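# Stack four magnet blocks from the heap into one tower

## Task

Pick four magnet blocks out of the heap and pile them squarely one on another in a single tower of four; the grippers must release the top block at the end, and the tower has to stay standing.

## Robot and tools

ROBOT. Two arms, left_arm and right_arm, each with a two-finger parallel gripper and a wrist camera. Bases (scene frame): left_arm at (-0.014, +0.349, +0.044) m, right_arm at (-0.032, -0.333, +0.034) m, both facing almost straight along +x. A camera stand sits behind them. Cameras: cam_head_left, cam_head_right, cam_left_wrist, cam_right_wrist, each 672x504.

FRAME. Everything uses the scene frame: origin at table-top height midway between the nominal bases, +x out over the table, +y toward left_arm, +z up. Arm names do not match image sides. A gripper's fingers point along its own +z and open along its own y. end_effector_position (m) is the point between the finger pads, just behind the tips; end_effector_quat_wxyz is its orientation. Printed poses can be off by a few cm, more at long reach.

ROW LAYOUT. Every motion command is a row of 14 numbers, each in [-1, 1], always for both arms: dx, dy, dz, rx, ry, rz, opening for left_arm, then the same seven for right_arm. dx, dy, dz, rx, ry, rz are an offset, not a pose: they are measured from that arm's Hand target at the start of the call (or action), along scene axes, with rotation about the Hand target's position. 1.0 equals 0.6 m of travel or 180 degrees; rx, ry, rz form a single rotation vector. Sending six zeros re-requests the current Hand target. Repeating an offset in a new call moves further. Opening is absolute, not an offset: +1 fully open (about 87 mm between pads), +0.5 about 69 mm, 0 about 43 mm, -0.5 about 18 mm, -1 closed. Always resend the wanted opening for an arm you are not changing, because 0 is a real command.

execute_actions(actions, cameras). actions is a list of actions; each action is a list of up to 15 rows, one per 1/30 s step, and a short action repeats its last row to fill 15 steps. All rows of one action count from the same start pose. An empty actions list returns status and all camera images. cameras: list of names, ["all"], [] or null.

move(target, speed, blend, opening_speed, blocking, cameras). target is one 14-number row or a list of up to 15 rows, all offsets from the same Hand targets at the call's start. Grippers travel straight lines, all arms finishing together, minimum 0.5 s, capped at 10 s for the whole list. speed: m/s per arm path, 0.002 to 2.9, default 0.25 (rotation up to twice that in rad/s); one value or one per target. blend: metres of corner rounding per target, default 0 (stop at each). opening_speed: rate of opening change per second on the -1..+1 scale, at least 0.2. blocking=false returns after about 0.5 s while motion continues. Paths do not avoid obstacles or the other arm; faster moves lag and stray more and hit harder. Avoid paths passing near an arm's own base. The result adds a move: line with the ending (done, off_target, moving, held, fault) and limits (paced = pose clipped, held = steps withheld). done means at rest within 10 mm and 2 degrees; it says nothing about contact.

wait(seconds 0 to 10, cameras): let time run holding commands; a running move continues. stop(cameras): brake the running move. zoom_image(camera, region [x0, y0, x1, y1] pixels, at most 504 by 504) enlarges part of the newest image of that camera. read_manual(section) returns licence texts only. finished_scene(scene, 1 or 2) ends the scene irrevocably; make no other call after it in that reply.

RESULTS. Each result gives per-arm end_effector_position, quat, Hand target (the last commanded pose after clipping, base for next offsets), Joint positions (last gripper number 0 closed to 1 open), joint velocities (may read within noise), joint torques (include arm weight; first three wrap at ±28 N m), grip_measured (on the command scale, readings may be about 1 mm off), and Tool commands. Action calls also list positions at some steps.

BEHAVIOUR. Orientation commands are clipped to 40 degrees from the measured one each step. Friction and weight often leave the gripper short, low or tilted, especially far out; check the pose after each move, correct tilt, and if still short send the remaining distance as an offset. Tiny moves may not happen or may go sideways. To grip, command an opening roughly 0.04 below grip_measured at first contact; less gives a lighter grip.

AVOID. Dropping blocks, letting go while a block still moves, slamming or pushing hard into the table or heavy items, anything leaving the table, the two grippers, cameras or fingers touching each other (the clearance check does not guard these), strain on wrist camera cables, and long stretched-out holding or pushing into unreachable poses, which heats motors (MOTOR HOT at 75 °C, fault fold at 90 °C). To end a push, command the target back beyond the gripper. Objects may get an occasional small external shove.

Each tool is called after "Request:" as a command line: name --argument value for each argument, lists and objects as JSON in quotes; but a table of rows of numbers goes row by row, as --pt "numbers of a row", without its own name.

## Session

Request:
execute_actions --actions '[]'

Scene clock: 0.00 s.
left_arm: end_effector_position=(+0.3644, +0.3878, +0.0876) grip_measured=+1.000 end_effector_quat_wxyz=(+0.555, -0.101, +0.822, +0.078) | right_arm: end_effector_position=(+0.3392, -0.3574, +0.0828) grip_measured=+1.000 end_effector_quat_wxyz=(+0.567, +0.050, +0.821, -0.044)
Joint positions: left_arm=[0.01 1.553 0.391 0.769 -0.245 -0.082 1] | right_arm=[0.016 1.503 0.34 0.799 0.116 0.028 1]
Joint velocities: within noise
Joint torques (N m): no reading
Heat: left arm: 34 °C; right arm: 36 °C.
Hand target: left_arm +0.3683, +0.3878, +0.0943; +0.563, -0.101, +0.816, +0.077 | right_arm +0.3437, -0.3575, +0.0905; +0.577, +0.051, +0.814, -0.043
Tool commands: left_gripper/opening=+1.0 right_gripper/opening=+1.0

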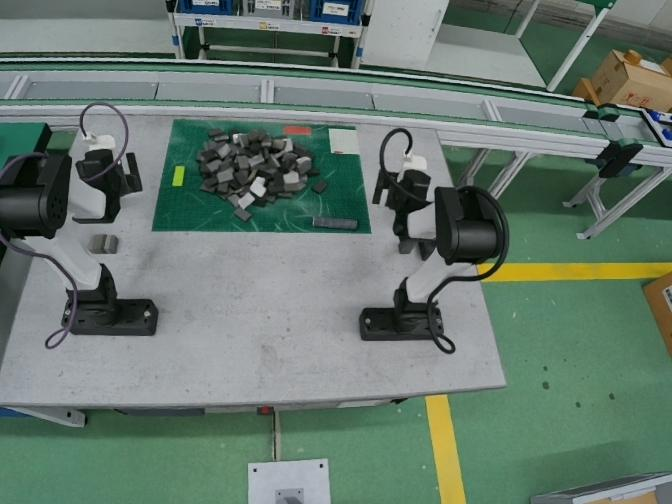

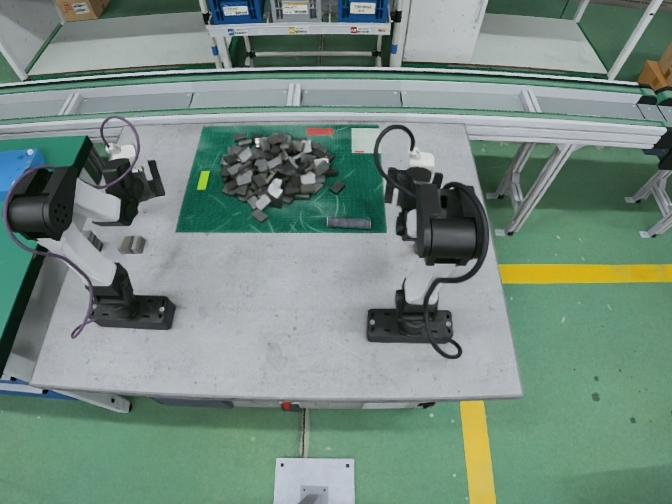

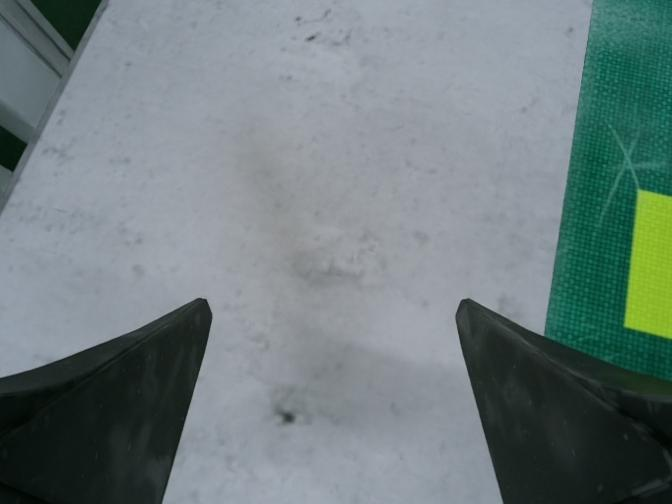

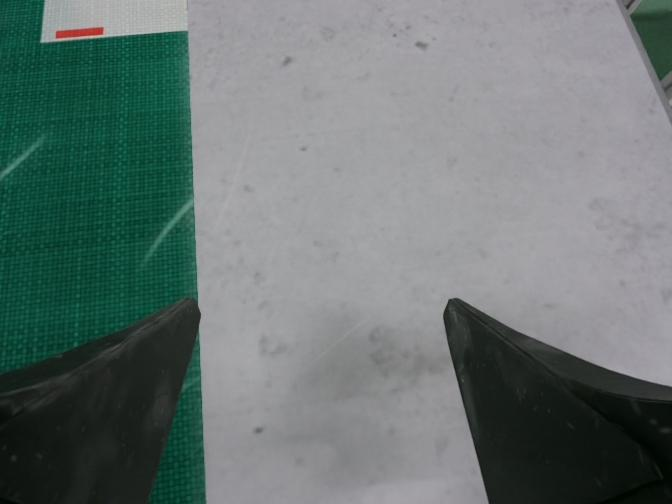

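Request:
zoom_image --camera "cam_head_left" --region '[150, 110, 380, 250]'

Request:
zoom_image --camera "cam_head_right" --region '[190, 115, 390, 240]'

Request:
zoom_image --camera "cam_head_right" --region '[70, 190, 190, 280]'

Scaled by 2.191 from the camera's 672x504 image, which has a finer 960x720 frame.

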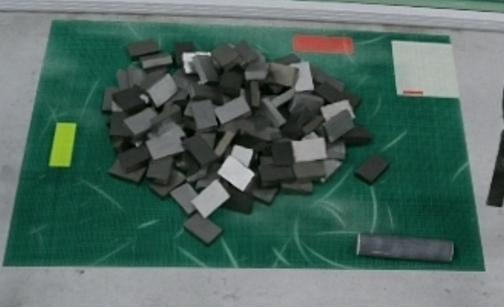

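Scaled by 2.520 from the camera's 672x504 image, which has a finer 960x720 frame.

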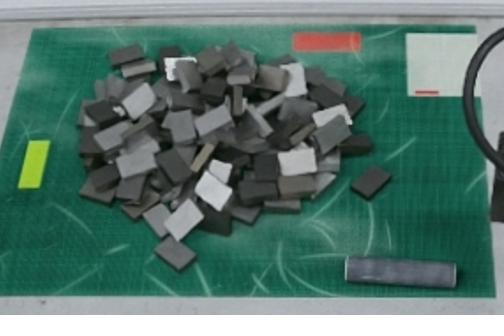

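Scaled by 4.200 from the camera's 672x504 image, which has a finer 960x720 frame.

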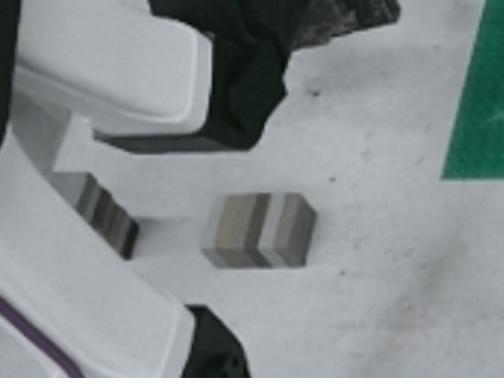

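Request:
move --target '[0,0,0,0,0,0,1,-0.123,0.596,0.133,0.0238,0.309,0.0373,1]' --speed 0.4 --cameras '["cam_head_left","cam_right_wrist"]'

Scene clock: 25.87 s.
left_arm: end_effector_position=(+0.3644, +0.3878, +0.0876) grip_measured=+1.000 end_effector_quat_wxyz=(+0.555, -0.101, +0.822, +0.078) | right_arm: end_effector_position=(+0.2676, -0.0018, +0.1654) grip_measured=+1.000 end_effector_quat_wxyz=(+0.132, -0.010, +0.991, -0.008)
Joint positions: left_arm=[0.01 1.553 0.391 0.769 -0.245 -0.082 1] | right_arm=[0.879 2.276 2.316 -1.445 0.207 0.812 1]
Joint torques (N m): left_arm=[-0.12 -5.61 5.08 2.19 -0.19 -0.12] | right_arm=[-0.43 -11.07 8.88 0.63 0.15 0.14]
Heat: left arm: 35 °C; right arm: 38 °C.
Hand target: left_arm +0.3683, +0.3878, +0.0943; +0.563, -0.101, +0.816, +0.077 | right_arm +0.2699, +0.0001, +0.1705; +0.130, -0.001, +0.991, +0.000
Off the commanded pose: left_arm 0.008 m, 1 deg | right_arm 0.006 m, 1 deg.
move: done
Images, in order (width x height): cam_head_left 672x504, cam_right_wrist 672x504.

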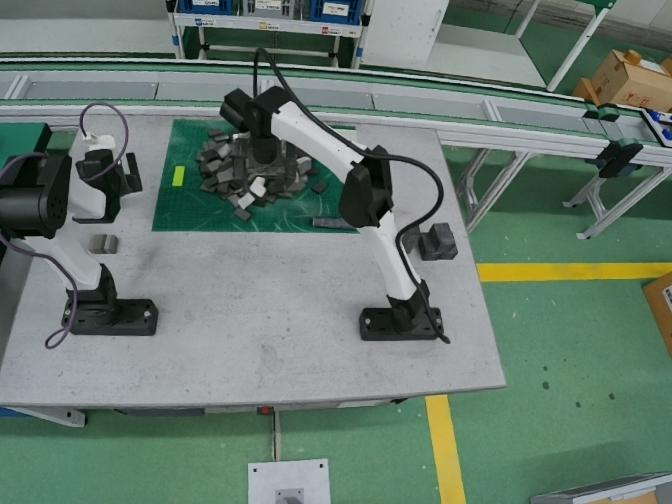

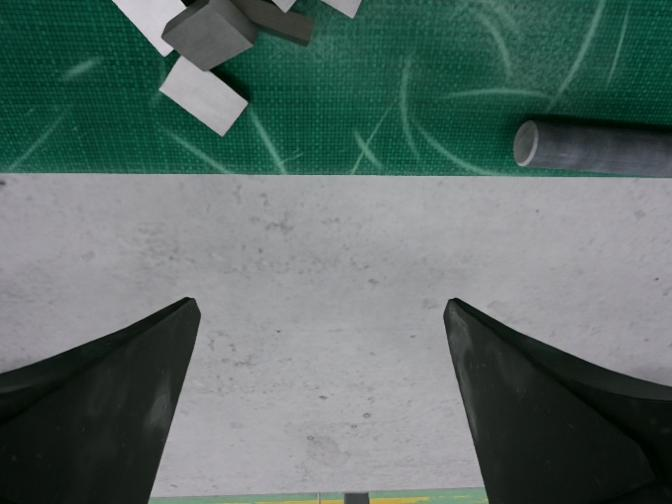

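Request:
move --target '[0,0,0,0,0,0,1,0.033,0.108,-0.117,0,0,-0.178,1]' --cameras '["cam_right_wrist"]'

Scene clock: 38.87 s.
left_arm: end_effector_position=(+0.3644, +0.3878, +0.0876) grip_measured=+1.000 end_effector_quat_wxyz=(+0.555, -0.101, +0.822, +0.078) | right_arm: end_effector_position=(+0.2874, +0.0634, +0.0935) grip_measured=+1.000 end_effector_quat_wxyz=(+0.126, +0.268, +0.955, -0.009)
Joint positions: left_arm=[0.01 1.553 0.391 0.769 -0.245 -0.082 1] | right_arm=[0.925 2.65 2.712 -1.548 0.239 1.432 1]
Joint torques (N m): left_arm=[-0.17 -5.67 5.14 2.18 -0.19 -0.1] | right_arm=[0.54 -13.34 8.44 0.33 0.56 0.14]
Heat: left arm: 35 °C; right arm: 40 °C.
Hand target: left_arm +0.3683, +0.3878, +0.0943; +0.563, -0.101, +0.816, +0.077 | right_arm +0.2898, +0.0648, +0.1001; +0.125, +0.273, +0.953, -0.036
Off the commanded pose: left_arm 0.008 m, 1 deg | right_arm 0.007 m, 3 deg.
joint sent to its limit (right arm) — joint 4 (wrist pitch), lower limit. The joint targets are off in orientation, not in position.
move: off_target (right_arm)
Images, in order (width x height): cam_right_wrist 672x504.

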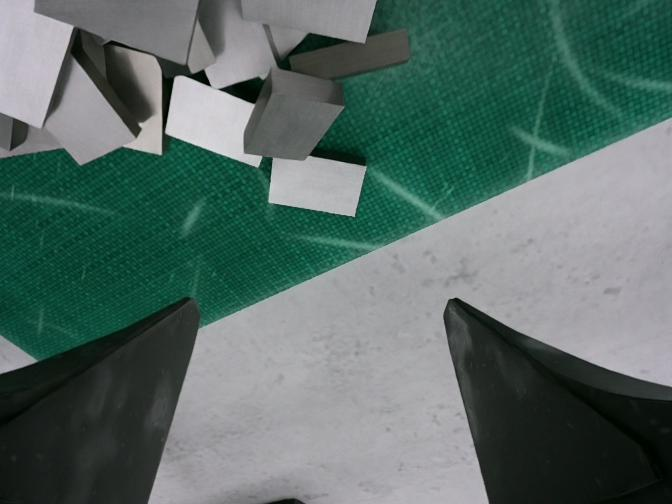

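Request:
move --target '[0,0,0,0,0,0,1,0.012,-0.013,-0.073,-0.0326,-0.0451,-0.0447,0.7]' --cameras '["cam_right_wrist"]'

Scene clock: 50.43 s.
left_arm: end_effector_position=(+0.3644, +0.3878, +0.0876) grip_measured=+1.000 end_effector_quat_wxyz=(+0.555, -0.101, +0.822, +0.078) | right_arm: end_effector_position=(+0.2951, +0.0597, +0.0530) grip_measured=+0.700 end_effector_quat_wxyz=(+0.196, +0.328, +0.922, -0.061)
Joint positions: left_arm=[0.01 1.553 0.391 0.769 -0.245 -0.082 1] | right_arm=[0.969 2.739 2.712 -1.548 0.413 1.625 0.85]
Joint torques (N m): left_arm=[-0.16 -5.7 5.07 2.18 -0.2 -0.09] | right_arm=[0.29 -14.17 6.45 0.11 0.69 0.15]
Heat: left arm: 35 °C; right arm: 46 °C.
Hand target: left_arm +0.3683, +0.3878, +0.0943; +0.563, -0.101, +0.816, +0.077 | right_arm +0.2968, +0.0571, +0.0563; +0.203, +0.334, +0.917, -0.074
Off the commanded pose: left_arm 0.008 m, 1 deg | right_arm 0.005 m, 2 deg.
joint sent to its limit (right arm) — joint 4 (wrist pitch), lower limit. The joint targets still meet the commanded pose.
move: done
Images, in order (width x height): cam_right_wrist 672x504.

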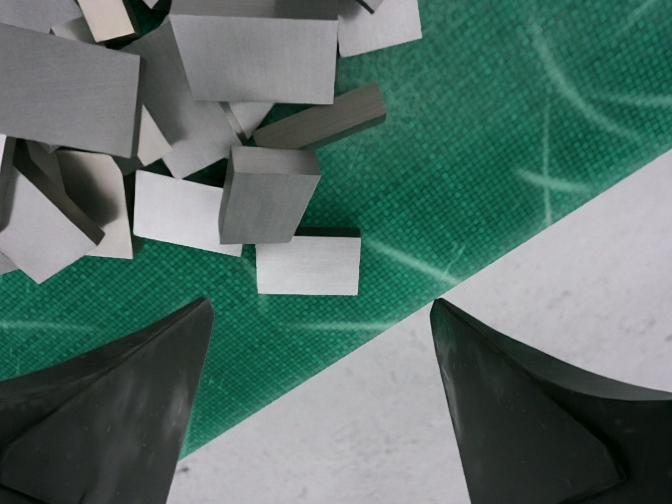

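Request:
move --target '[0,0,0,0,0,0,1,-0.004,0.016,-0.052,0,0,0,0.7]' --cameras '["cam_right_wrist"]' --speed 0.12

Scene clock: 62.10 s.
left_arm: end_effector_position=(+0.3644, +0.3878, +0.0876) grip_measured=+1.000 end_effector_quat_wxyz=(+0.555, -0.101, +0.822, +0.078) | right_arm: end_effector_position=(+0.2908, +0.0643, +0.0207) grip_measured=+0.700 end_effector_quat_wxyz=(+0.193, +0.328, +0.922, -0.078)
Joint positions: left_arm=[0.01 1.553 0.391 0.769 -0.245 -0.082 1] | right_arm=[0.982 2.831 2.764 -1.551 0.417 1.646 0.85]
Joint torques (N m): left_arm=[-0.13 -5.63 5.18 2.19 -0.18 -0.1] | right_arm=[0.35 -13.5 8.55 0.07 0.68 0.21]
Heat: left arm: 36 °C; right arm: 51 °C.
Hand target: left_arm +0.3683, +0.3878, +0.0943; +0.563, -0.101, +0.816, +0.077 | right_arm +0.2945, +0.0667, +0.0251; +0.203, +0.334, +0.917, -0.074
Off the commanded pose: left_arm 0.008 m, 1 deg | right_arm 0.006 m, 1 deg.
move: done
Images, in order (width x height): cam_right_wrist 672x504.

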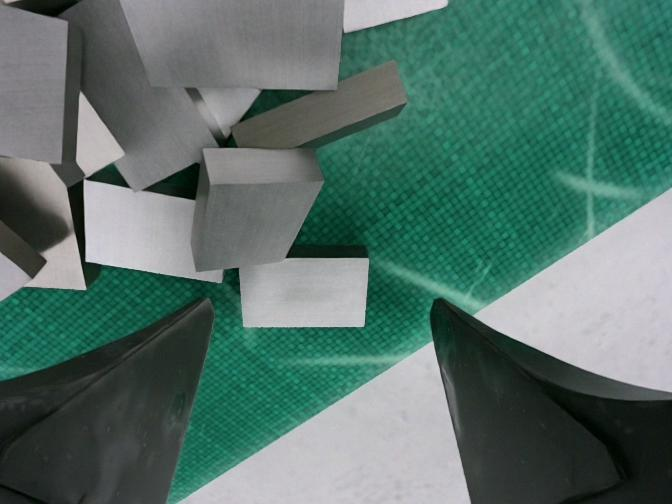

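Request:
move --target '[0,0,0,0,0,0,1,0.0035,0.0125,-0.0185,0,0,0,0.5]' --cameras '["cam_right_wrist"]' --speed 0.1

Scene clock: 67.23 s.
left_arm: end_effector_position=(+0.3644, +0.3878, +0.0876) grip_measured=+1.000 end_effector_quat_wxyz=(+0.555, -0.101, +0.822, +0.078) | right_arm: end_effector_position=(+0.2951, +0.0717, +0.0169) grip_measured=+0.500 end_effector_quat_wxyz=(+0.198, +0.330, +0.921, -0.065)
Joint positions: left_arm=[0.01 1.553 0.391 0.769 -0.245 -0.082 1] | right_arm=[0.985 2.878 2.843 -1.557 0.419 1.649 0.75]
Joint torques (N m): left_arm=[-0.18 -5.67 5.07 2.21 -0.15 -0.11] | right_arm=[0.59 -12.56 7.9 0.21 0.65 0.16]
Heat: left arm: 36 °C; right arm: 51 °C.
Hand target: left_arm +0.3683, +0.3878, +0.0943; +0.563, -0.101, +0.816, +0.077 | right_arm +0.2967, +0.0742, +0.0140; +0.203, +0.334, +0.917, -0.074
Off the commanded pose: left_arm 0.008 m, 1 deg | right_arm 0.004 m, 1 deg.
elbow stopped short (right arm): the move would have taken joint 3 (elbow) straighter than the controller allows.
move: done
Images, in order (width x height): cam_right_wrist 672x504.

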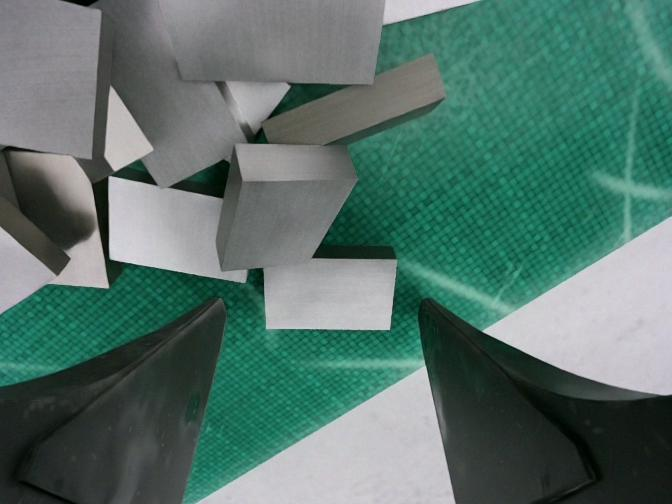

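Request:
move --target '[0,0,0,0,0,0,1,0.0,0.0,-0.0125,-0.0357,-0.0426,0,0.5]' --cameras '["cam_right_wrist"]' --speed 0.1

Scene clock: 72.80 s.
left_arm: end_effector_position=(+0.3644, +0.3878, +0.0876) grip_measured=+1.000 end_effector_quat_wxyz=(+0.555, -0.101, +0.822, +0.078) | right_arm: end_effector_position=(+0.2944, +0.0731, +0.0167) grip_measured=+0.500 end_effector_quat_wxyz=(+0.281, +0.317, +0.902, -0.084)
Joint positions: left_arm=[0.01 1.553 0.391 0.769 -0.245 -0.082 1] | right_arm=[1.046 2.895 2.843 -1.568 0.593 1.707 0.75]
Joint torques (N m): left_arm=[-0.17 -5.68 5.04 2.18 -0.18 -0.11] | right_arm=[0.21 -11.49 7.08 0.25 0.71 0.25]
Heat: left arm: 37 °C; right arm: 51 °C.
Hand target: left_arm +0.3683, +0.3878, +0.0943; +0.563, -0.101, +0.816, +0.077 | right_arm +0.2966, +0.0742, +0.0066; +0.282, +0.327, +0.896, -0.103
Off the commanded pose: left_arm 0.008 m, 1 deg | right_arm 0.010 m, 3 deg.
joint read past its limit (right arm) — joint 4 (wrist pitch), lower limit.
joint sent to its limit (right arm) — joint 4 (wrist pitch), lower limit. The joint targets still meet the commanded pose.
move: off_target (right_arm)
Images, in order (width x height): cam_right_wrist 672x504.

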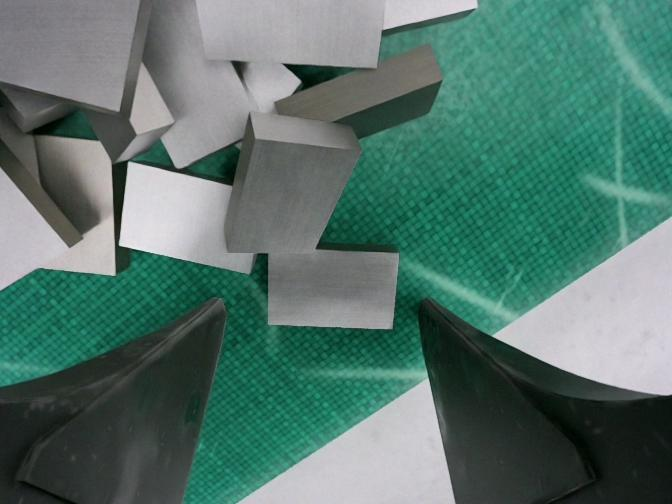

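Request:
move --pt "0 0 0 0 0 0 1 0.0 0.0 0.024 0 0 0 0.5" --pt "0 0 0 0 0 0 1 0.0 0.0 0.024 0 0 0 -0.4" --opening_speed 1.0 --cameras '["cam_right_wrist"]' --speed 0.1

Scene clock: 78.97 s.
left_arm: end_effector_position=(+0.3644, +0.3878, +0.0876) grip_measured=+1.000 end_effector_quat_wxyz=(+0.555, -0.101, +0.822, +0.078) | right_arm: end_effector_position=(+0.2949, +0.0726, +0.0169) grip_measured=-0.027 end_effector_quat_wxyz=(+0.283, +0.317, +0.902, -0.085)
Joint positions: left_arm=[0.01 1.553 0.391 0.769 -0.245 -0.082 1] | right_arm=[1.046 2.895 2.843 -1.569 0.597 1.707 0.487]
Joint torques (N m): left_arm=[-0.09 -5.63 5.15 2.19 -0.17 -0.11] | right_arm=[0.24 -15.51 4.86 0.25 0.67 0.16]
Heat: left arm: 37 °C; right arm: 52 °C.
Hand target: left_arm +0.3683, +0.3878, +0.0943; +0.563, -0.101, +0.816, +0.077 | right_arm +0.2966, +0.0742, +0.0210; +0.282, +0.327, +0.896, -0.103
Off the commanded pose: left_arm 0.008 m, 1 deg | right_arm 0.005 m, 2 deg.
joint read past its limit (right arm) — joint 4 (wrist pitch), lower limit.
joint sent to its limit (right arm) — joint 4 (wrist pitch), lower limit. The joint targets are off in orientation, not in position.
move: done; target 2's new opening was sent with right_arm's hand 0.005 m and 3 deg from that target
Images, in order (width x height): cam_right_wrist 672x504.

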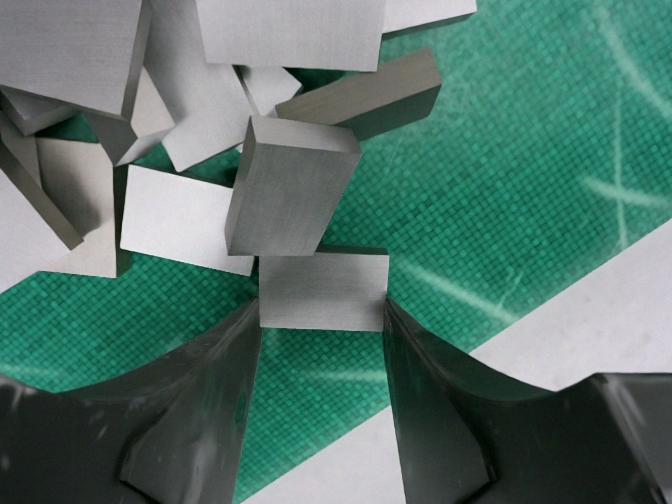

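Request:
move --pt "0 0 0 0 0 0 1 0 0 0.08 0 0 0 -0.1" --pt "0 0 0 0 0 0 1 -0.178 -0.14 0.08 0 0 0.212 -0.1" --blend '[0.02,0]' --cameras '["cam_right_wrist"]' --speed 0.25

Scene clock: 90.47 s.
left_arm: end_effector_position=(+0.3644, +0.3878, +0.0876) grip_measured=+1.000 end_effector_quat_wxyz=(+0.555, -0.101, +0.822, +0.078) | right_arm: end_effector_position=(+0.1875, -0.0161, +0.0580) grip_measured=-0.027 end_effector_quat_wxyz=(+0.290, +0.013, +0.957, -0.027)
Joint positions: left_arm=[0.01 1.553 0.391 0.769 -0.245 -0.082 1] | right_arm=[1.152 1.932 1.303 -0.721 0.553 1.088 0.487]
Joint torques (N m): left_arm=[-0.17 -5.68 5.07 2.2 -0.19 -0.1] | right_arm=[0.31 -12.31 5.3 1.15 0.53 -0.11]
Heat: left arm: 37 °C; right arm: 56 °C.
Hand target: left_arm +0.3683, +0.3878, +0.0943; +0.563, -0.101, +0.816, +0.077 | right_arm +0.1899, -0.0098, +0.0690; +0.300, +0.016, +0.954, -0.005
Off the commanded pose: left_arm 0.008 m, 1 deg | right_arm 0.013 m, 3 deg.
move: off_target (right_arm)
Images, in order (width x height): cam_right_wrist 672x504.

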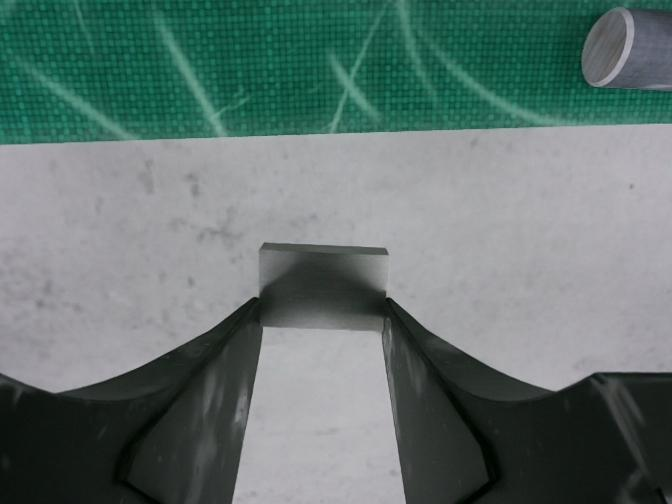

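Request:
move --target '[0,0,0,0,0,0,1,0,0,-0.0633,0,0,0,-0.1]' --speed 0.1 --cameras '["cam_right_wrist"]'

Scene clock: 94.43 s.
left_arm: end_effector_position=(+0.3644, +0.3878, +0.0876) grip_measured=+1.000 end_effector_quat_wxyz=(+0.555, -0.101, +0.822, +0.078) | right_arm: end_effector_position=(+0.1879, -0.0144, +0.0308) grip_measured=-0.027 end_effector_quat_wxyz=(+0.295, +0.017, +0.955, -0.014)
Joint positions: left_arm=[0.01 1.553 0.391 0.769 -0.245 -0.082 1] | right_arm=[1.152 1.961 1.22 -0.58 0.55 1.087 0.487]
Joint torques (N m): left_arm=[-0.17 -5.61 5.11 2.21 -0.18 -0.11] | right_arm=[0.32 -9.09 5.33 1.24 0.56 -0.08]
Heat: left arm: 38 °C; right arm: 56 °C.
Hand target: left_arm +0.3683, +0.3878, +0.0943; +0.563, -0.101, +0.816, +0.077 | right_arm +0.1899, -0.0098, +0.0310; +0.300, +0.016, +0.954, -0.005
Off the commanded pose: left_arm 0.008 m, 1 deg | right_arm 0.005 m, 1 deg.
move: done
Images, in order (width x height): cam_right_wrist 672x504.

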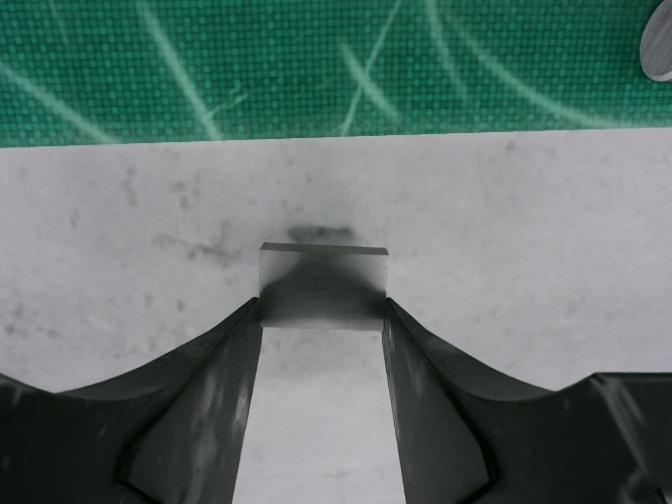

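Request:
move --target '[0,0,0,0,0,0,1,0,0,-0.0233,0,0,0,-0.1]' --speed 0.06 --cameras '["cam_right_wrist"]'

Scene clock: 97.93 s.
left_arm: end_effector_position=(+0.3644, +0.3878, +0.0876) grip_measured=+1.000 end_effector_quat_wxyz=(+0.555, -0.101, +0.822, +0.078) | right_arm: end_effector_position=(+0.1883, -0.0136, +0.0179) grip_measured=-0.027 end_effector_quat_wxyz=(+0.295, +0.017, +0.955, -0.013)
Joint positions: left_arm=[0.01 1.553 0.391 0.769 -0.245 -0.082 1] | right_arm=[1.152 1.986 1.197 -0.529 0.55 1.087 0.487]
Joint torques (N m): left_arm=[-0.18 -5.61 5.05 2.2 -0.19 -0.11] | right_arm=[0.31 -8.96 5.09 1.16 0.56 -0.09]
Heat: left arm: 38 °C; right arm: 55 °C.
Hand target: left_arm +0.3683, +0.3878, +0.0943; +0.563, -0.101, +0.816, +0.077 | right_arm +0.1899, -0.0097, +0.0171; +0.300, +0.016, +0.954, -0.005
Off the commanded pose: left_arm 0.008 m, 1 deg | right_arm 0.004 m, 1 deg.
move: done
Images, in order (width x height): cam_right_wrist 672x504.

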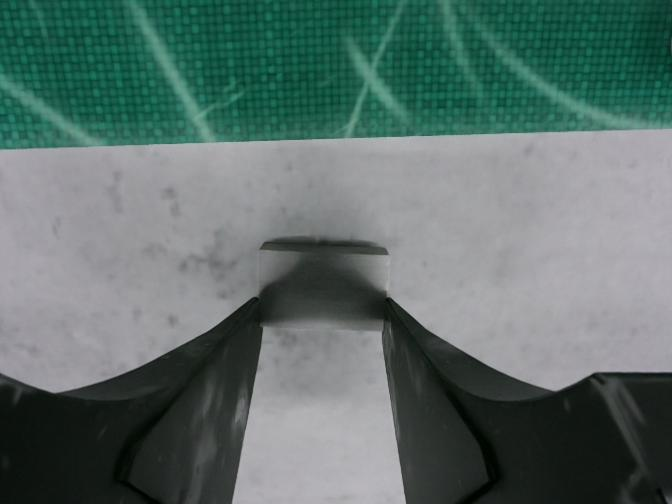

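Request:
move --target '[0,0,0,0,0,0,1,0,0,-0.0125,0,0,0,-0.1]' --speed 0.05 --cameras '["cam_right_wrist"]'

Scene clock: 100.97 s.
left_arm: end_effector_position=(+0.3644, +0.3878, +0.0876) grip_measured=+1.000 end_effector_quat_wxyz=(+0.555, -0.101, +0.822, +0.078) | right_arm: end_effector_position=(+0.1888, -0.0124, +0.0151) grip_measured=-0.027 end_effector_quat_wxyz=(+0.296, +0.017, +0.955, -0.011)
Joint positions: left_arm=[0.01 1.553 0.391 0.769 -0.245 -0.082 1] | right_arm=[1.152 1.992 1.193 -0.513 0.55 1.085 0.487]
Joint torques (N m): left_arm=[-0.18 -5.65 5.14 2.18 -0.19 -0.11] | right_arm=[0.38 -8.14 4.4 1.37 0.56 -0.07]
Heat: left arm: 38 °C; right arm: 54 °C.
Hand target: left_arm +0.3683, +0.3878, +0.0943; +0.563, -0.101, +0.816, +0.077 | right_arm +0.1898, -0.0099, +0.0094; +0.300, +0.016, +0.954, -0.005
Off the commanded pose: left_arm 0.008 m, 1 deg | right_arm 0.006 m, 1 deg.
move: done
Images, in order (width x height): cam_right_wrist 672x504.

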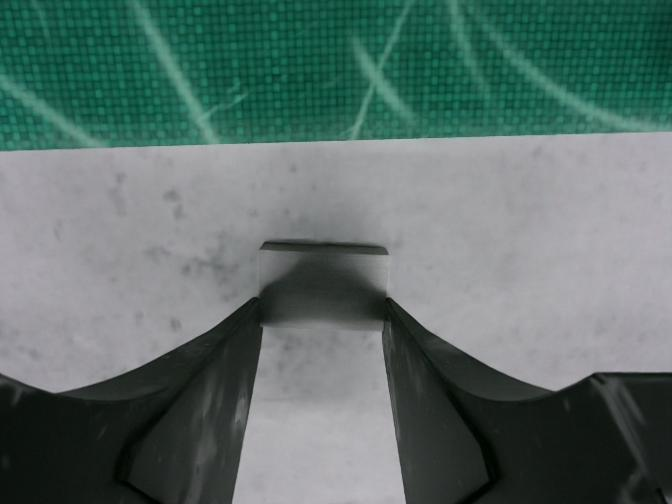

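Request:
move --pt "0 0 0 0 0 0 1 0 0 0.008 0 0 0 -0.1" --pt "0 0 0 0 0 0 1 0 0 0.008 0 0 0 0.4" --pt "0 0 0 0 0 0 1 0 0 0.13 0 0 0 0.6" --pt "0 0 0 0 0 0 1 0.13 -0.09 0.25 0 0 0 0.6" --blend '[0,0,0.03,0]' --opening_speed 1.5 --speed '[0.05,0.05,0.2,0.35]' --cameras '["cam_right_wrist","cam_head_left","cam_head_right"]'

Request:
zoom_image --camera "cam_head_right" --region '[190, 125, 390, 275]'

Scene clock: 112.87 s.
left_arm: end_effector_position=(+0.3644, +0.3878, +0.0876) grip_measured=+1.000 end_effector_quat_wxyz=(+0.555, -0.101, +0.822, +0.078) | right_arm: end_effector_position=(+0.2669, -0.0701, +0.1482) grip_measured=+0.600 end_effector_quat_wxyz=(+0.295, +0.020, +0.955, -0.018)
Joint positions: left_arm=[0.01 1.553 0.391 0.769 -0.245 -0.082 1] | right_arm=[0.884 1.794 1.474 -0.865 0.472 0.803 0.8]
Joint torques (N m): left_arm=[-0.18 -5.61 5.05 2.2 -0.18 -0.1] | right_arm=[0.61 -9.31 9.1 1.07 0.35 -0.06]
Heat: left arm: 38 °C; right arm: 52 °C.
Hand target: left_arm +0.3683, +0.3878, +0.0943; +0.563, -0.101, +0.816, +0.077 | right_arm +0.2678, -0.0638, +0.1596; +0.300, +0.016, +0.954, -0.004
Off the commanded pose: left_arm 0.008 m, 1 deg | right_arm 0.013 m, 2 deg.
move: off_target (right_arm); blend cut to 0 m at target 3; target 3's new opening was sent with right_arm's hand 0.013 m and 2 deg from that target
Images, in order (width x height): cam_head_left 672x504, cam_head_right 672x504, cam_right_wrist 672x504.

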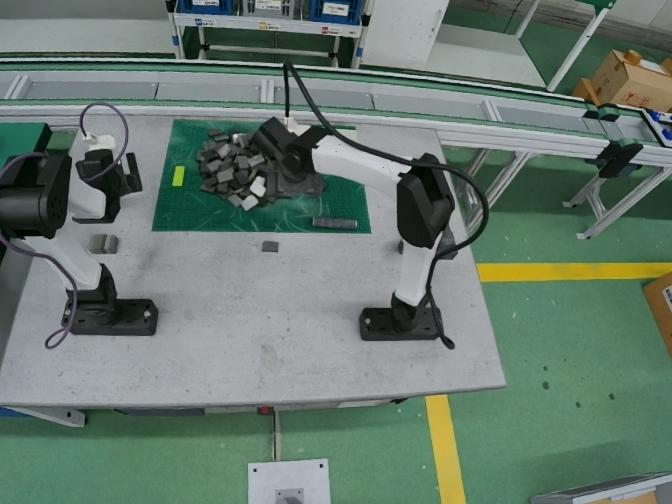

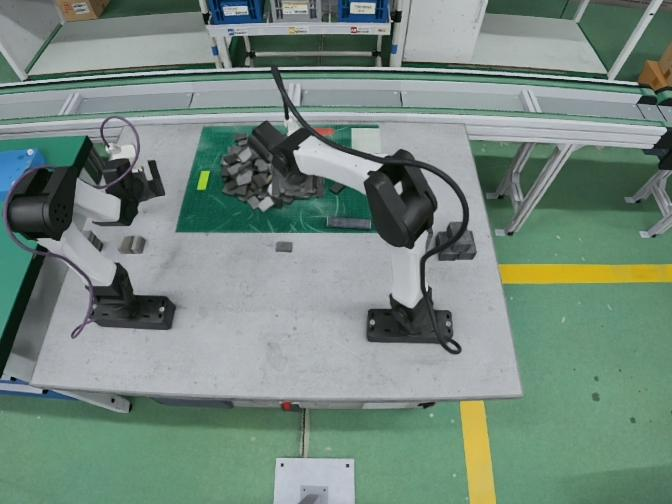

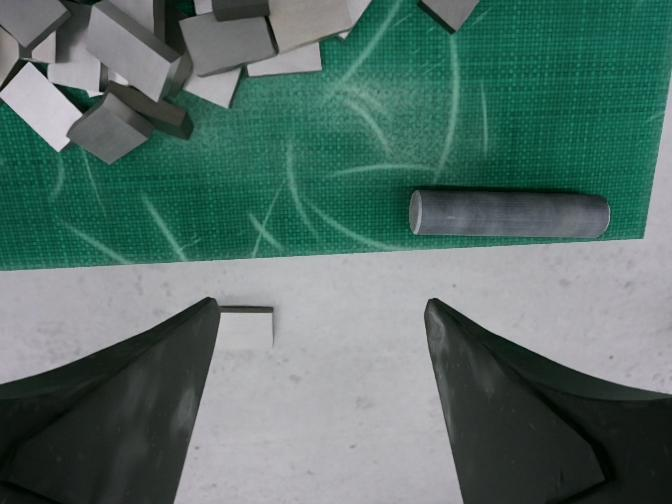

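Scaled by 2.520 from the camera's 672x504 image, which has a finer 960x720 frame.

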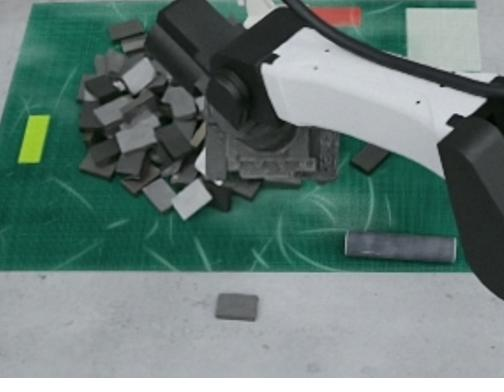

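Request:
move --target '[0,0,0,0,0,0,1,0.153,-0.11,-0.04,0,0,0,0.6]' --speed 0.3 --cameras '["cam_right_wrist"]'

Scene clock: 124.67 s.
left_arm: end_effector_position=(+0.3644, +0.3878, +0.0876) grip_measured=+1.000 end_effector_quat_wxyz=(+0.555, -0.101, +0.822, +0.078) | right_arm: end_effector_position=(+0.3504, -0.1400, +0.1257) grip_measured=+0.600 end_effector_quat_wxyz=(+0.283, +0.020, +0.959, -0.022)
Joint positions: left_arm=[0.01 1.553 0.391 0.769 -0.245 -0.082 1] | right_arm=[0.588 1.868 1.474 -0.702 0.339 0.517 0.8]
Joint torques (N m): left_arm=[-0.13 -5.63 5.09 2.18 -0.18 -0.09] | right_arm=[0.54 -9.24 8.87 1.69 0.25 -0.2]
Heat: left arm: 39 °C; right arm: 50 °C.
Hand target: left_arm +0.3683, +0.3878, +0.0943; +0.563, -0.101, +0.816, +0.077 | right_arm +0.3596, -0.1298, +0.1356; +0.300, +0.016, +0.954, -0.005
Off the commanded pose: left_arm 0.008 m, 1 deg | right_arm 0.017 m, 3 deg.
move: off_target (right_arm)
Images, in order (width x height): cam_right_wrist 672x504.

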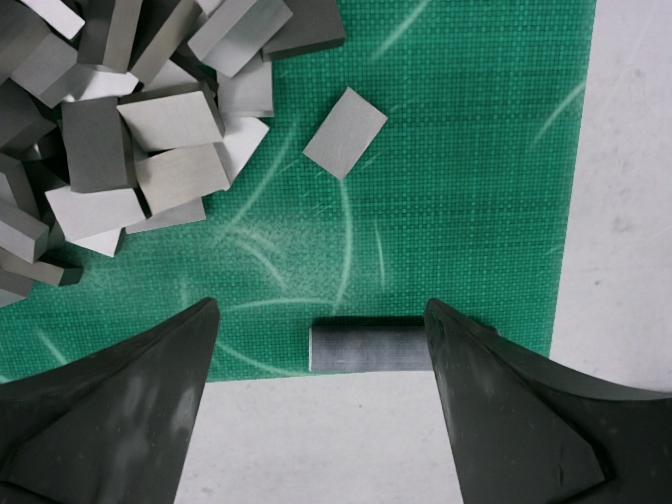

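Request:
move --target '[0,0,0,0,0,0,1,0.079,-0.032,-0.11,0,0,0.311,0.6]' --speed 0.25 --cameras '["cam_right_wrist"]'

Scene clock: 135.83 s.
left_arm: end_effector_position=(+0.3644, +0.3878, +0.0876) grip_measured=+1.000 end_effector_quat_wxyz=(+0.555, -0.101, +0.822, +0.078) | right_arm: end_effector_position=(+0.3987, -0.1533, +0.0616) grip_measured=+0.600 end_effector_quat_wxyz=(+0.256, -0.427, +0.857, +0.131)
Joint positions: left_arm=[0.01 1.553 0.391 0.769 -0.245 -0.082 1] | right_arm=[0.347 2.055 1.47 -0.492 -0.324 -0.525 0.8]
Joint torques (N m): left_arm=[-0.14 -5.57 5.15 2.18 -0.18 -0.09] | right_arm=[-0.16 -9.87 9.52 1.33 -0.3 -0.18]
Heat: left arm: 39 °C; right arm: 50 °C.
Hand target: left_arm +0.3683, +0.3878, +0.0943; +0.563, -0.101, +0.816, +0.077 | right_arm +0.4070, -0.1491, +0.0696; +0.267, -0.434, +0.850, +0.137
Off the commanded pose: left_arm 0.008 m, 1 deg | right_arm 0.012 m, 2 deg.
move: off_target (right_arm)
Images, in order (width x height): cam_right_wrist 672x504.

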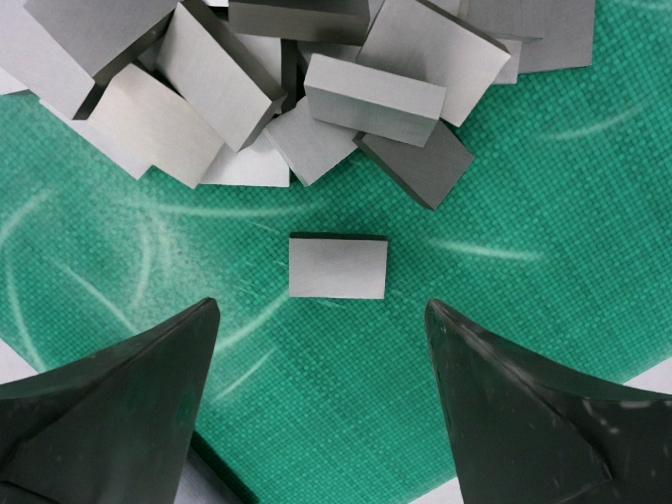

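Request:
move --pt "0 0 0 0 0 0 1 0.008 -0.007 -0.076 0 0 0 0.6" --pt "0 0 0 0 0 0 1 0.008 -0.007 -0.076 0 0 0 -0.12" --speed 0.1 --opening_speed 1.0 --cameras '["cam_right_wrist"]'

Scene clock: 144.37 s.
left_arm: end_effector_position=(+0.3644, +0.3878, +0.0876) grip_measured=+1.000 end_effector_quat_wxyz=(+0.555, -0.101, +0.822, +0.078) | right_arm: end_effector_position=(+0.4078, -0.1545, +0.0238) grip_measured=-0.043 end_effector_quat_wxyz=(+0.256, -0.429, +0.856, +0.132)
Joint positions: left_arm=[0.01 1.553 0.391 0.769 -0.245 -0.082 1] | right_arm=[0.337 2.142 1.444 -0.383 -0.332 -0.538 0.478]
Joint torques (N m): left_arm=[-0.18 -5.65 5.14 2.19 -0.19 -0.11] | right_arm=[-0.35 -10.88 5.71 1.76 -0.32 -0.14]
Heat: left arm: 39 °C; right arm: 50 °C.
Hand target: left_arm +0.3683, +0.3878, +0.0943; +0.563, -0.101, +0.816, +0.077 | right_arm +0.4118, -0.1533, +0.0240; +0.267, -0.433, +0.850, +0.137
Off the commanded pose: left_arm 0.008 m, 1 deg | right_arm 0.004 m, 2 deg.
move: done
Images, in order (width x height): cam_right_wrist 672x504.

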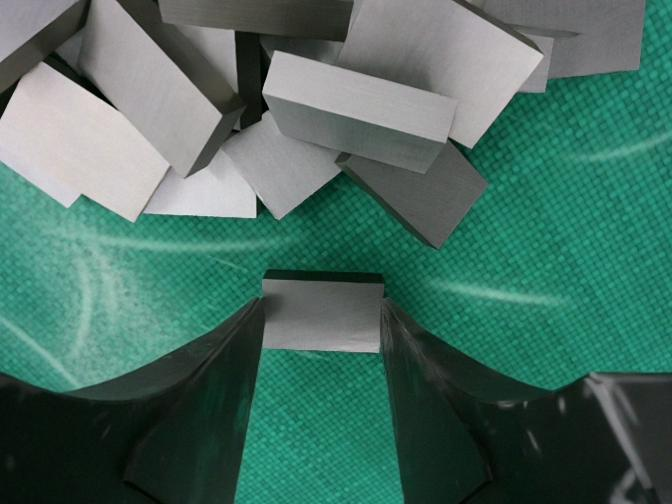

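Request:
move --pt "0 0 0 0 0 0 1 0 0 0.1 0 0 0 -0.12" --pt "0 0 0 0 0 0 1 -0.35 0.239 0.085 0 0 -0.311 -0.12" --blend '[0.03,0]' --speed 0.3 --cameras '["cam_right_wrist"]'

Scene clock: 152.73 s.
left_arm: end_effector_position=(+0.3644, +0.3878, +0.0876) grip_measured=+1.000 end_effector_quat_wxyz=(+0.555, -0.101, +0.822, +0.078) | right_arm: end_effector_position=(+0.1925, -0.0171, +0.0649) grip_measured=-0.043 end_effector_quat_wxyz=(+0.283, +0.002, +0.959, -0.011)
Joint positions: left_arm=[0.01 1.553 0.391 0.769 -0.245 -0.082 1] | right_arm=[1.126 1.9 1.29 -0.695 0.516 1.031 0.479]
Joint torques (N m): left_arm=[-0.16 -5.7 5.04 2.18 -0.19 -0.11] | right_arm=[0.03 -8.54 9.25 0.85 0.81 0.14]
Heat: left arm: 39 °C; right arm: 50 °C.
Hand target: left_arm +0.3683, +0.3878, +0.0943; +0.563, -0.101, +0.816, +0.077 | right_arm +0.2018, -0.0099, +0.0750; +0.300, +0.016, +0.954, -0.005
Off the commanded pose: left_arm 0.008 m, 1 deg | right_arm 0.016 m, 3 deg.
move: off_target (right_arm)
Images, in order (width x height): cam_right_wrist 672x504.

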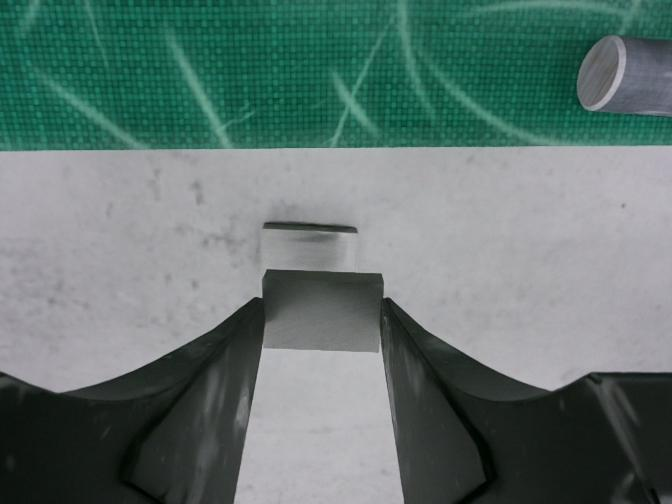

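Request:
move --target '[0,0,0,0,0,0,1,0.012,0.009,-0.04,0,-0.006,-0.011,-0.12]' --speed 0.1 --cameras '["cam_right_wrist"]'

Scene clock: 159.50 s.
left_arm: end_effector_position=(+0.3644, +0.3878, +0.0876) grip_measured=+1.000 end_effector_quat_wxyz=(+0.555, -0.101, +0.822, +0.078) | right_arm: end_effector_position=(+0.1970, -0.0161, +0.0422) grip_measured=-0.043 end_effector_quat_wxyz=(+0.286, +0.016, +0.958, -0.027)
Joint positions: left_arm=[0.01 1.553 0.391 0.769 -0.245 -0.082 1] | right_arm=[1.126 1.97 1.29 -0.659 0.541 1.065 0.479]
Joint torques (N m): left_arm=[-0.12 -5.64 5.15 2.21 -0.19 -0.1] | right_arm=[-0.01 -9.11 8.14 1.16 0.81 0.23]
Heat: left arm: 40 °C; right arm: 49 °C.
Hand target: left_arm +0.3683, +0.3878, +0.0943; +0.563, -0.101, +0.816, +0.077 | right_arm +0.2089, -0.0044, +0.0510; +0.309, +0.032, +0.950, -0.010
Off the commanded pose: left_arm 0.008 m, 1 deg | right_arm 0.019 m, 4 deg.
move: off_target (right_arm)
Images, in order (width x height): cam_right_wrist 672x504.

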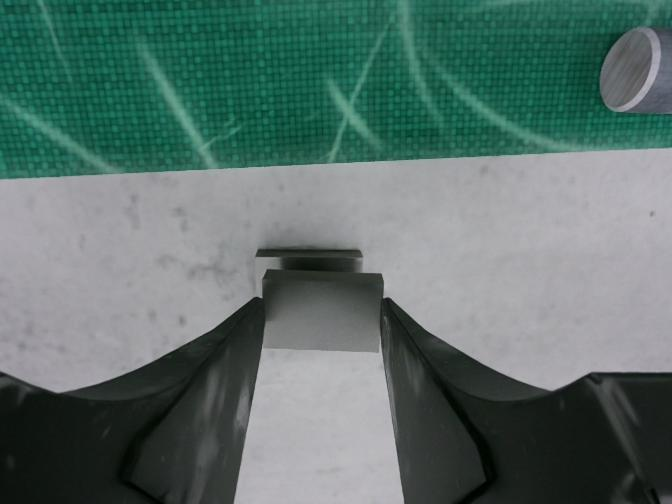

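Request:
move --target '[0,0,0,0,0,0,1,0.003,0.013,-0.003,0,0,0.005,-0.12]' --speed 0.1 --cameras '["cam_right_wrist"]'

Scene clock: 168.93 s.
left_arm: end_effector_position=(+0.3644, +0.3878, +0.0876) grip_measured=+1.000 end_effector_quat_wxyz=(+0.555, -0.101, +0.822, +0.078) | right_arm: end_effector_position=(+0.1994, -0.0116, +0.0390) grip_measured=-0.043 end_effector_quat_wxyz=(+0.287, +0.016, +0.958, -0.027)
Joint positions: left_arm=[0.01 1.553 0.391 0.769 -0.245 -0.082 1] | right_arm=[1.126 1.992 1.307 -0.654 0.541 1.065 0.479]
Joint torques (N m): left_arm=[-0.17 -5.68 5.05 2.19 -0.19 -0.11] | right_arm=[0.4 -9.11 8.94 1.17 0.83 0.03]
Heat: left arm: 40 °C; right arm: 49 °C.
Hand target: left_arm +0.3683, +0.3878, +0.0943; +0.563, -0.101, +0.816, +0.077 | right_arm +0.2107, +0.0033, +0.0492; +0.309, +0.025, +0.951, -0.007
Off the commanded pose: left_arm 0.008 m, 1 deg | right_arm 0.021 m, 4 deg.
move: off_target (right_arm)
Images, in order (width x height): cam_right_wrist 672x504.

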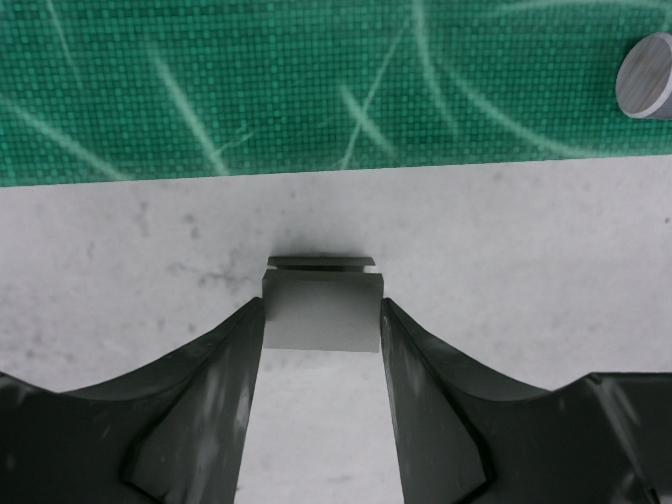

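Request:
move --target '[0,0,0,0,0,0,1,-0.0005,0.002,-0.011,0,0,0,-0.12]' --speed 0.05 --cameras '["cam_right_wrist"]'

Scene clock: 174.03 s.
left_arm: end_effector_position=(+0.3644, +0.3878, +0.0876) grip_measured=+1.000 end_effector_quat_wxyz=(+0.555, -0.101, +0.822, +0.078) | right_arm: end_effector_position=(+0.2007, -0.0089, +0.0340) grip_measured=-0.043 end_effector_quat_wxyz=(+0.288, +0.017, +0.957, -0.025)
Joint positions: left_arm=[0.01 1.553 0.391 0.769 -0.245 -0.082 1] | right_arm=[1.126 2.007 1.307 -0.635 0.541 1.065 0.479]
Joint torques (N m): left_arm=[-0.13 -5.61 5.09 2.18 -0.19 -0.12] | right_arm=[0.55 -9.28 8.24 1.17 0.84 0.04]
Heat: left arm: 40 °C; right arm: 49 °C.
Hand target: left_arm +0.3683, +0.3878, +0.0943; +0.563, -0.101, +0.816, +0.077 | right_arm +0.2104, +0.0045, +0.0425; +0.309, +0.025, +0.951, -0.007
Off the commanded pose: left_arm 0.008 m, 1 deg | right_arm 0.019 m, 3 deg.
move: off_target (right_arm)
Images, in order (width x height): cam_right_wrist 672x504.

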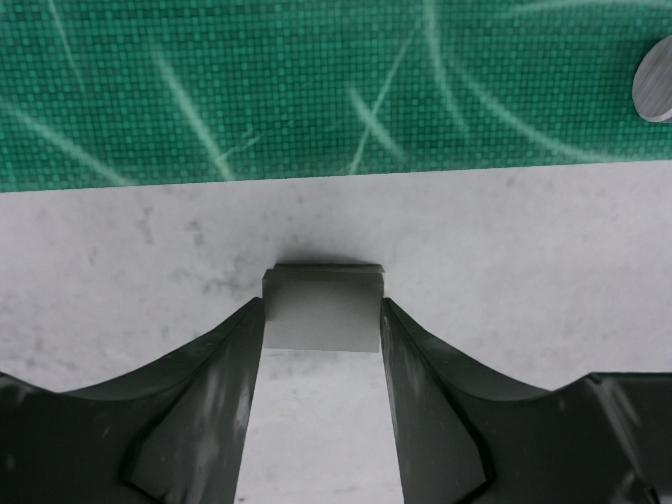

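Request:
move --target '[0,0,0,0,0,0,1,-0.002,-0.007,-0.009,0,0,0,-0.12]' --speed 0.05 --cameras '["cam_right_wrist"]'

Scene clock: 178.77 s.
left_arm: end_effector_position=(+0.3644, +0.3878, +0.0876) grip_measured=+1.000 end_effector_quat_wxyz=(+0.555, -0.101, +0.822, +0.078) | right_arm: end_effector_position=(+0.2037, -0.0031, +0.0351) grip_measured=-0.043 end_effector_quat_wxyz=(+0.293, +0.020, +0.956, -0.013)
Joint positions: left_arm=[0.01 1.553 0.391 0.769 -0.245 -0.082 1] | right_arm=[1.126 2.007 1.307 -0.608 0.541 1.065 0.479]
Joint torques (N m): left_arm=[-0.18 -5.59 5.09 2.17 -0.19 -0.1] | right_arm=[0.34 -9.65 5.63 1.29 0.83 0.01]
Heat: left arm: 40 °C; right arm: 49 °C.
Hand target: left_arm +0.3683, +0.3878, +0.0943; +0.563, -0.101, +0.816, +0.077 | right_arm +0.2093, +0.0004, +0.0371; +0.309, +0.025, +0.951, -0.007
Off the commanded pose: left_arm 0.008 m, 1 deg | right_arm 0.007 m, 2 deg.
move: done
Images, in order (width x height): cam_right_wrist 672x504.

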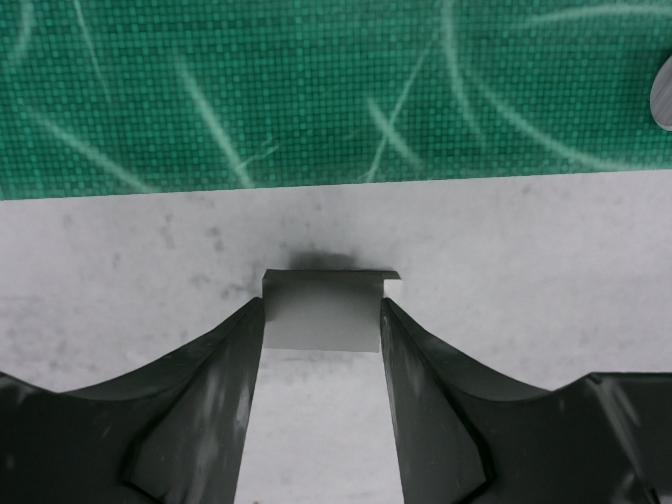

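Request:
move --pt "0 0 0 0 0 0 1 0 0 0.01 0 0 0 -0.12" --pt "0 0 0 0 0 0 1 -0.005 -0.0145 0.01 0 0 0 -0.12" --speed 0.05 --blend '[0.003,0]' --cameras '["cam_right_wrist"]'

Scene clock: 183.40 s.
left_arm: end_effector_position=(+0.3644, +0.3878, +0.0876) grip_measured=+1.000 end_effector_quat_wxyz=(+0.555, -0.101, +0.822, +0.078) | right_arm: end_effector_position=(+0.2013, -0.0084, +0.0325) grip_measured=-0.043 end_effector_quat_wxyz=(+0.293, +0.020, +0.956, -0.016)
Joint positions: left_arm=[0.01 1.553 0.391 0.769 -0.245 -0.082 1] | right_arm=[1.126 1.997 1.281 -0.598 0.543 1.065 0.479]
Joint torques (N m): left_arm=[-0.18 -5.67 5.12 2.2 -0.18 -0.11] | right_arm=[0.03 -12.48 4.89 1.08 0.8 -0.02]
Heat: left arm: 40 °C; right arm: 48 °C.
Hand target: left_arm +0.3683, +0.3878, +0.0943; +0.563, -0.101, +0.816, +0.077 | right_arm +0.2062, -0.0084, +0.0431; +0.309, +0.025, +0.951, -0.007
Off the commanded pose: left_arm 0.008 m, 1 deg | right_arm 0.012 m, 2 deg.
move: off_target (right_arm); blend cut to 0.0029 m at target 1
Images, in order (width x height): cam_right_wrist 672x504.

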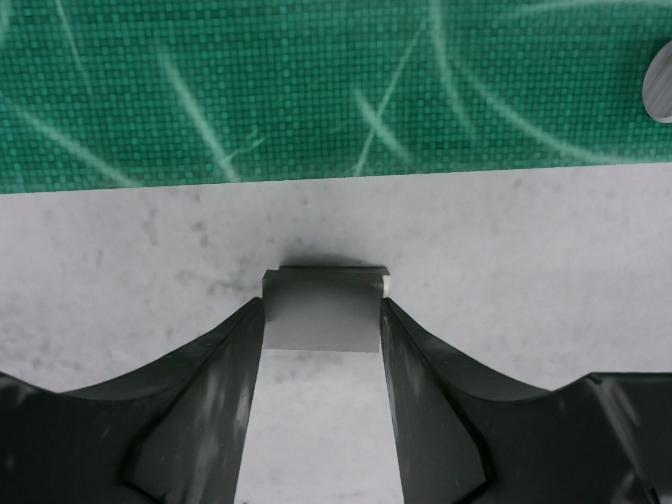

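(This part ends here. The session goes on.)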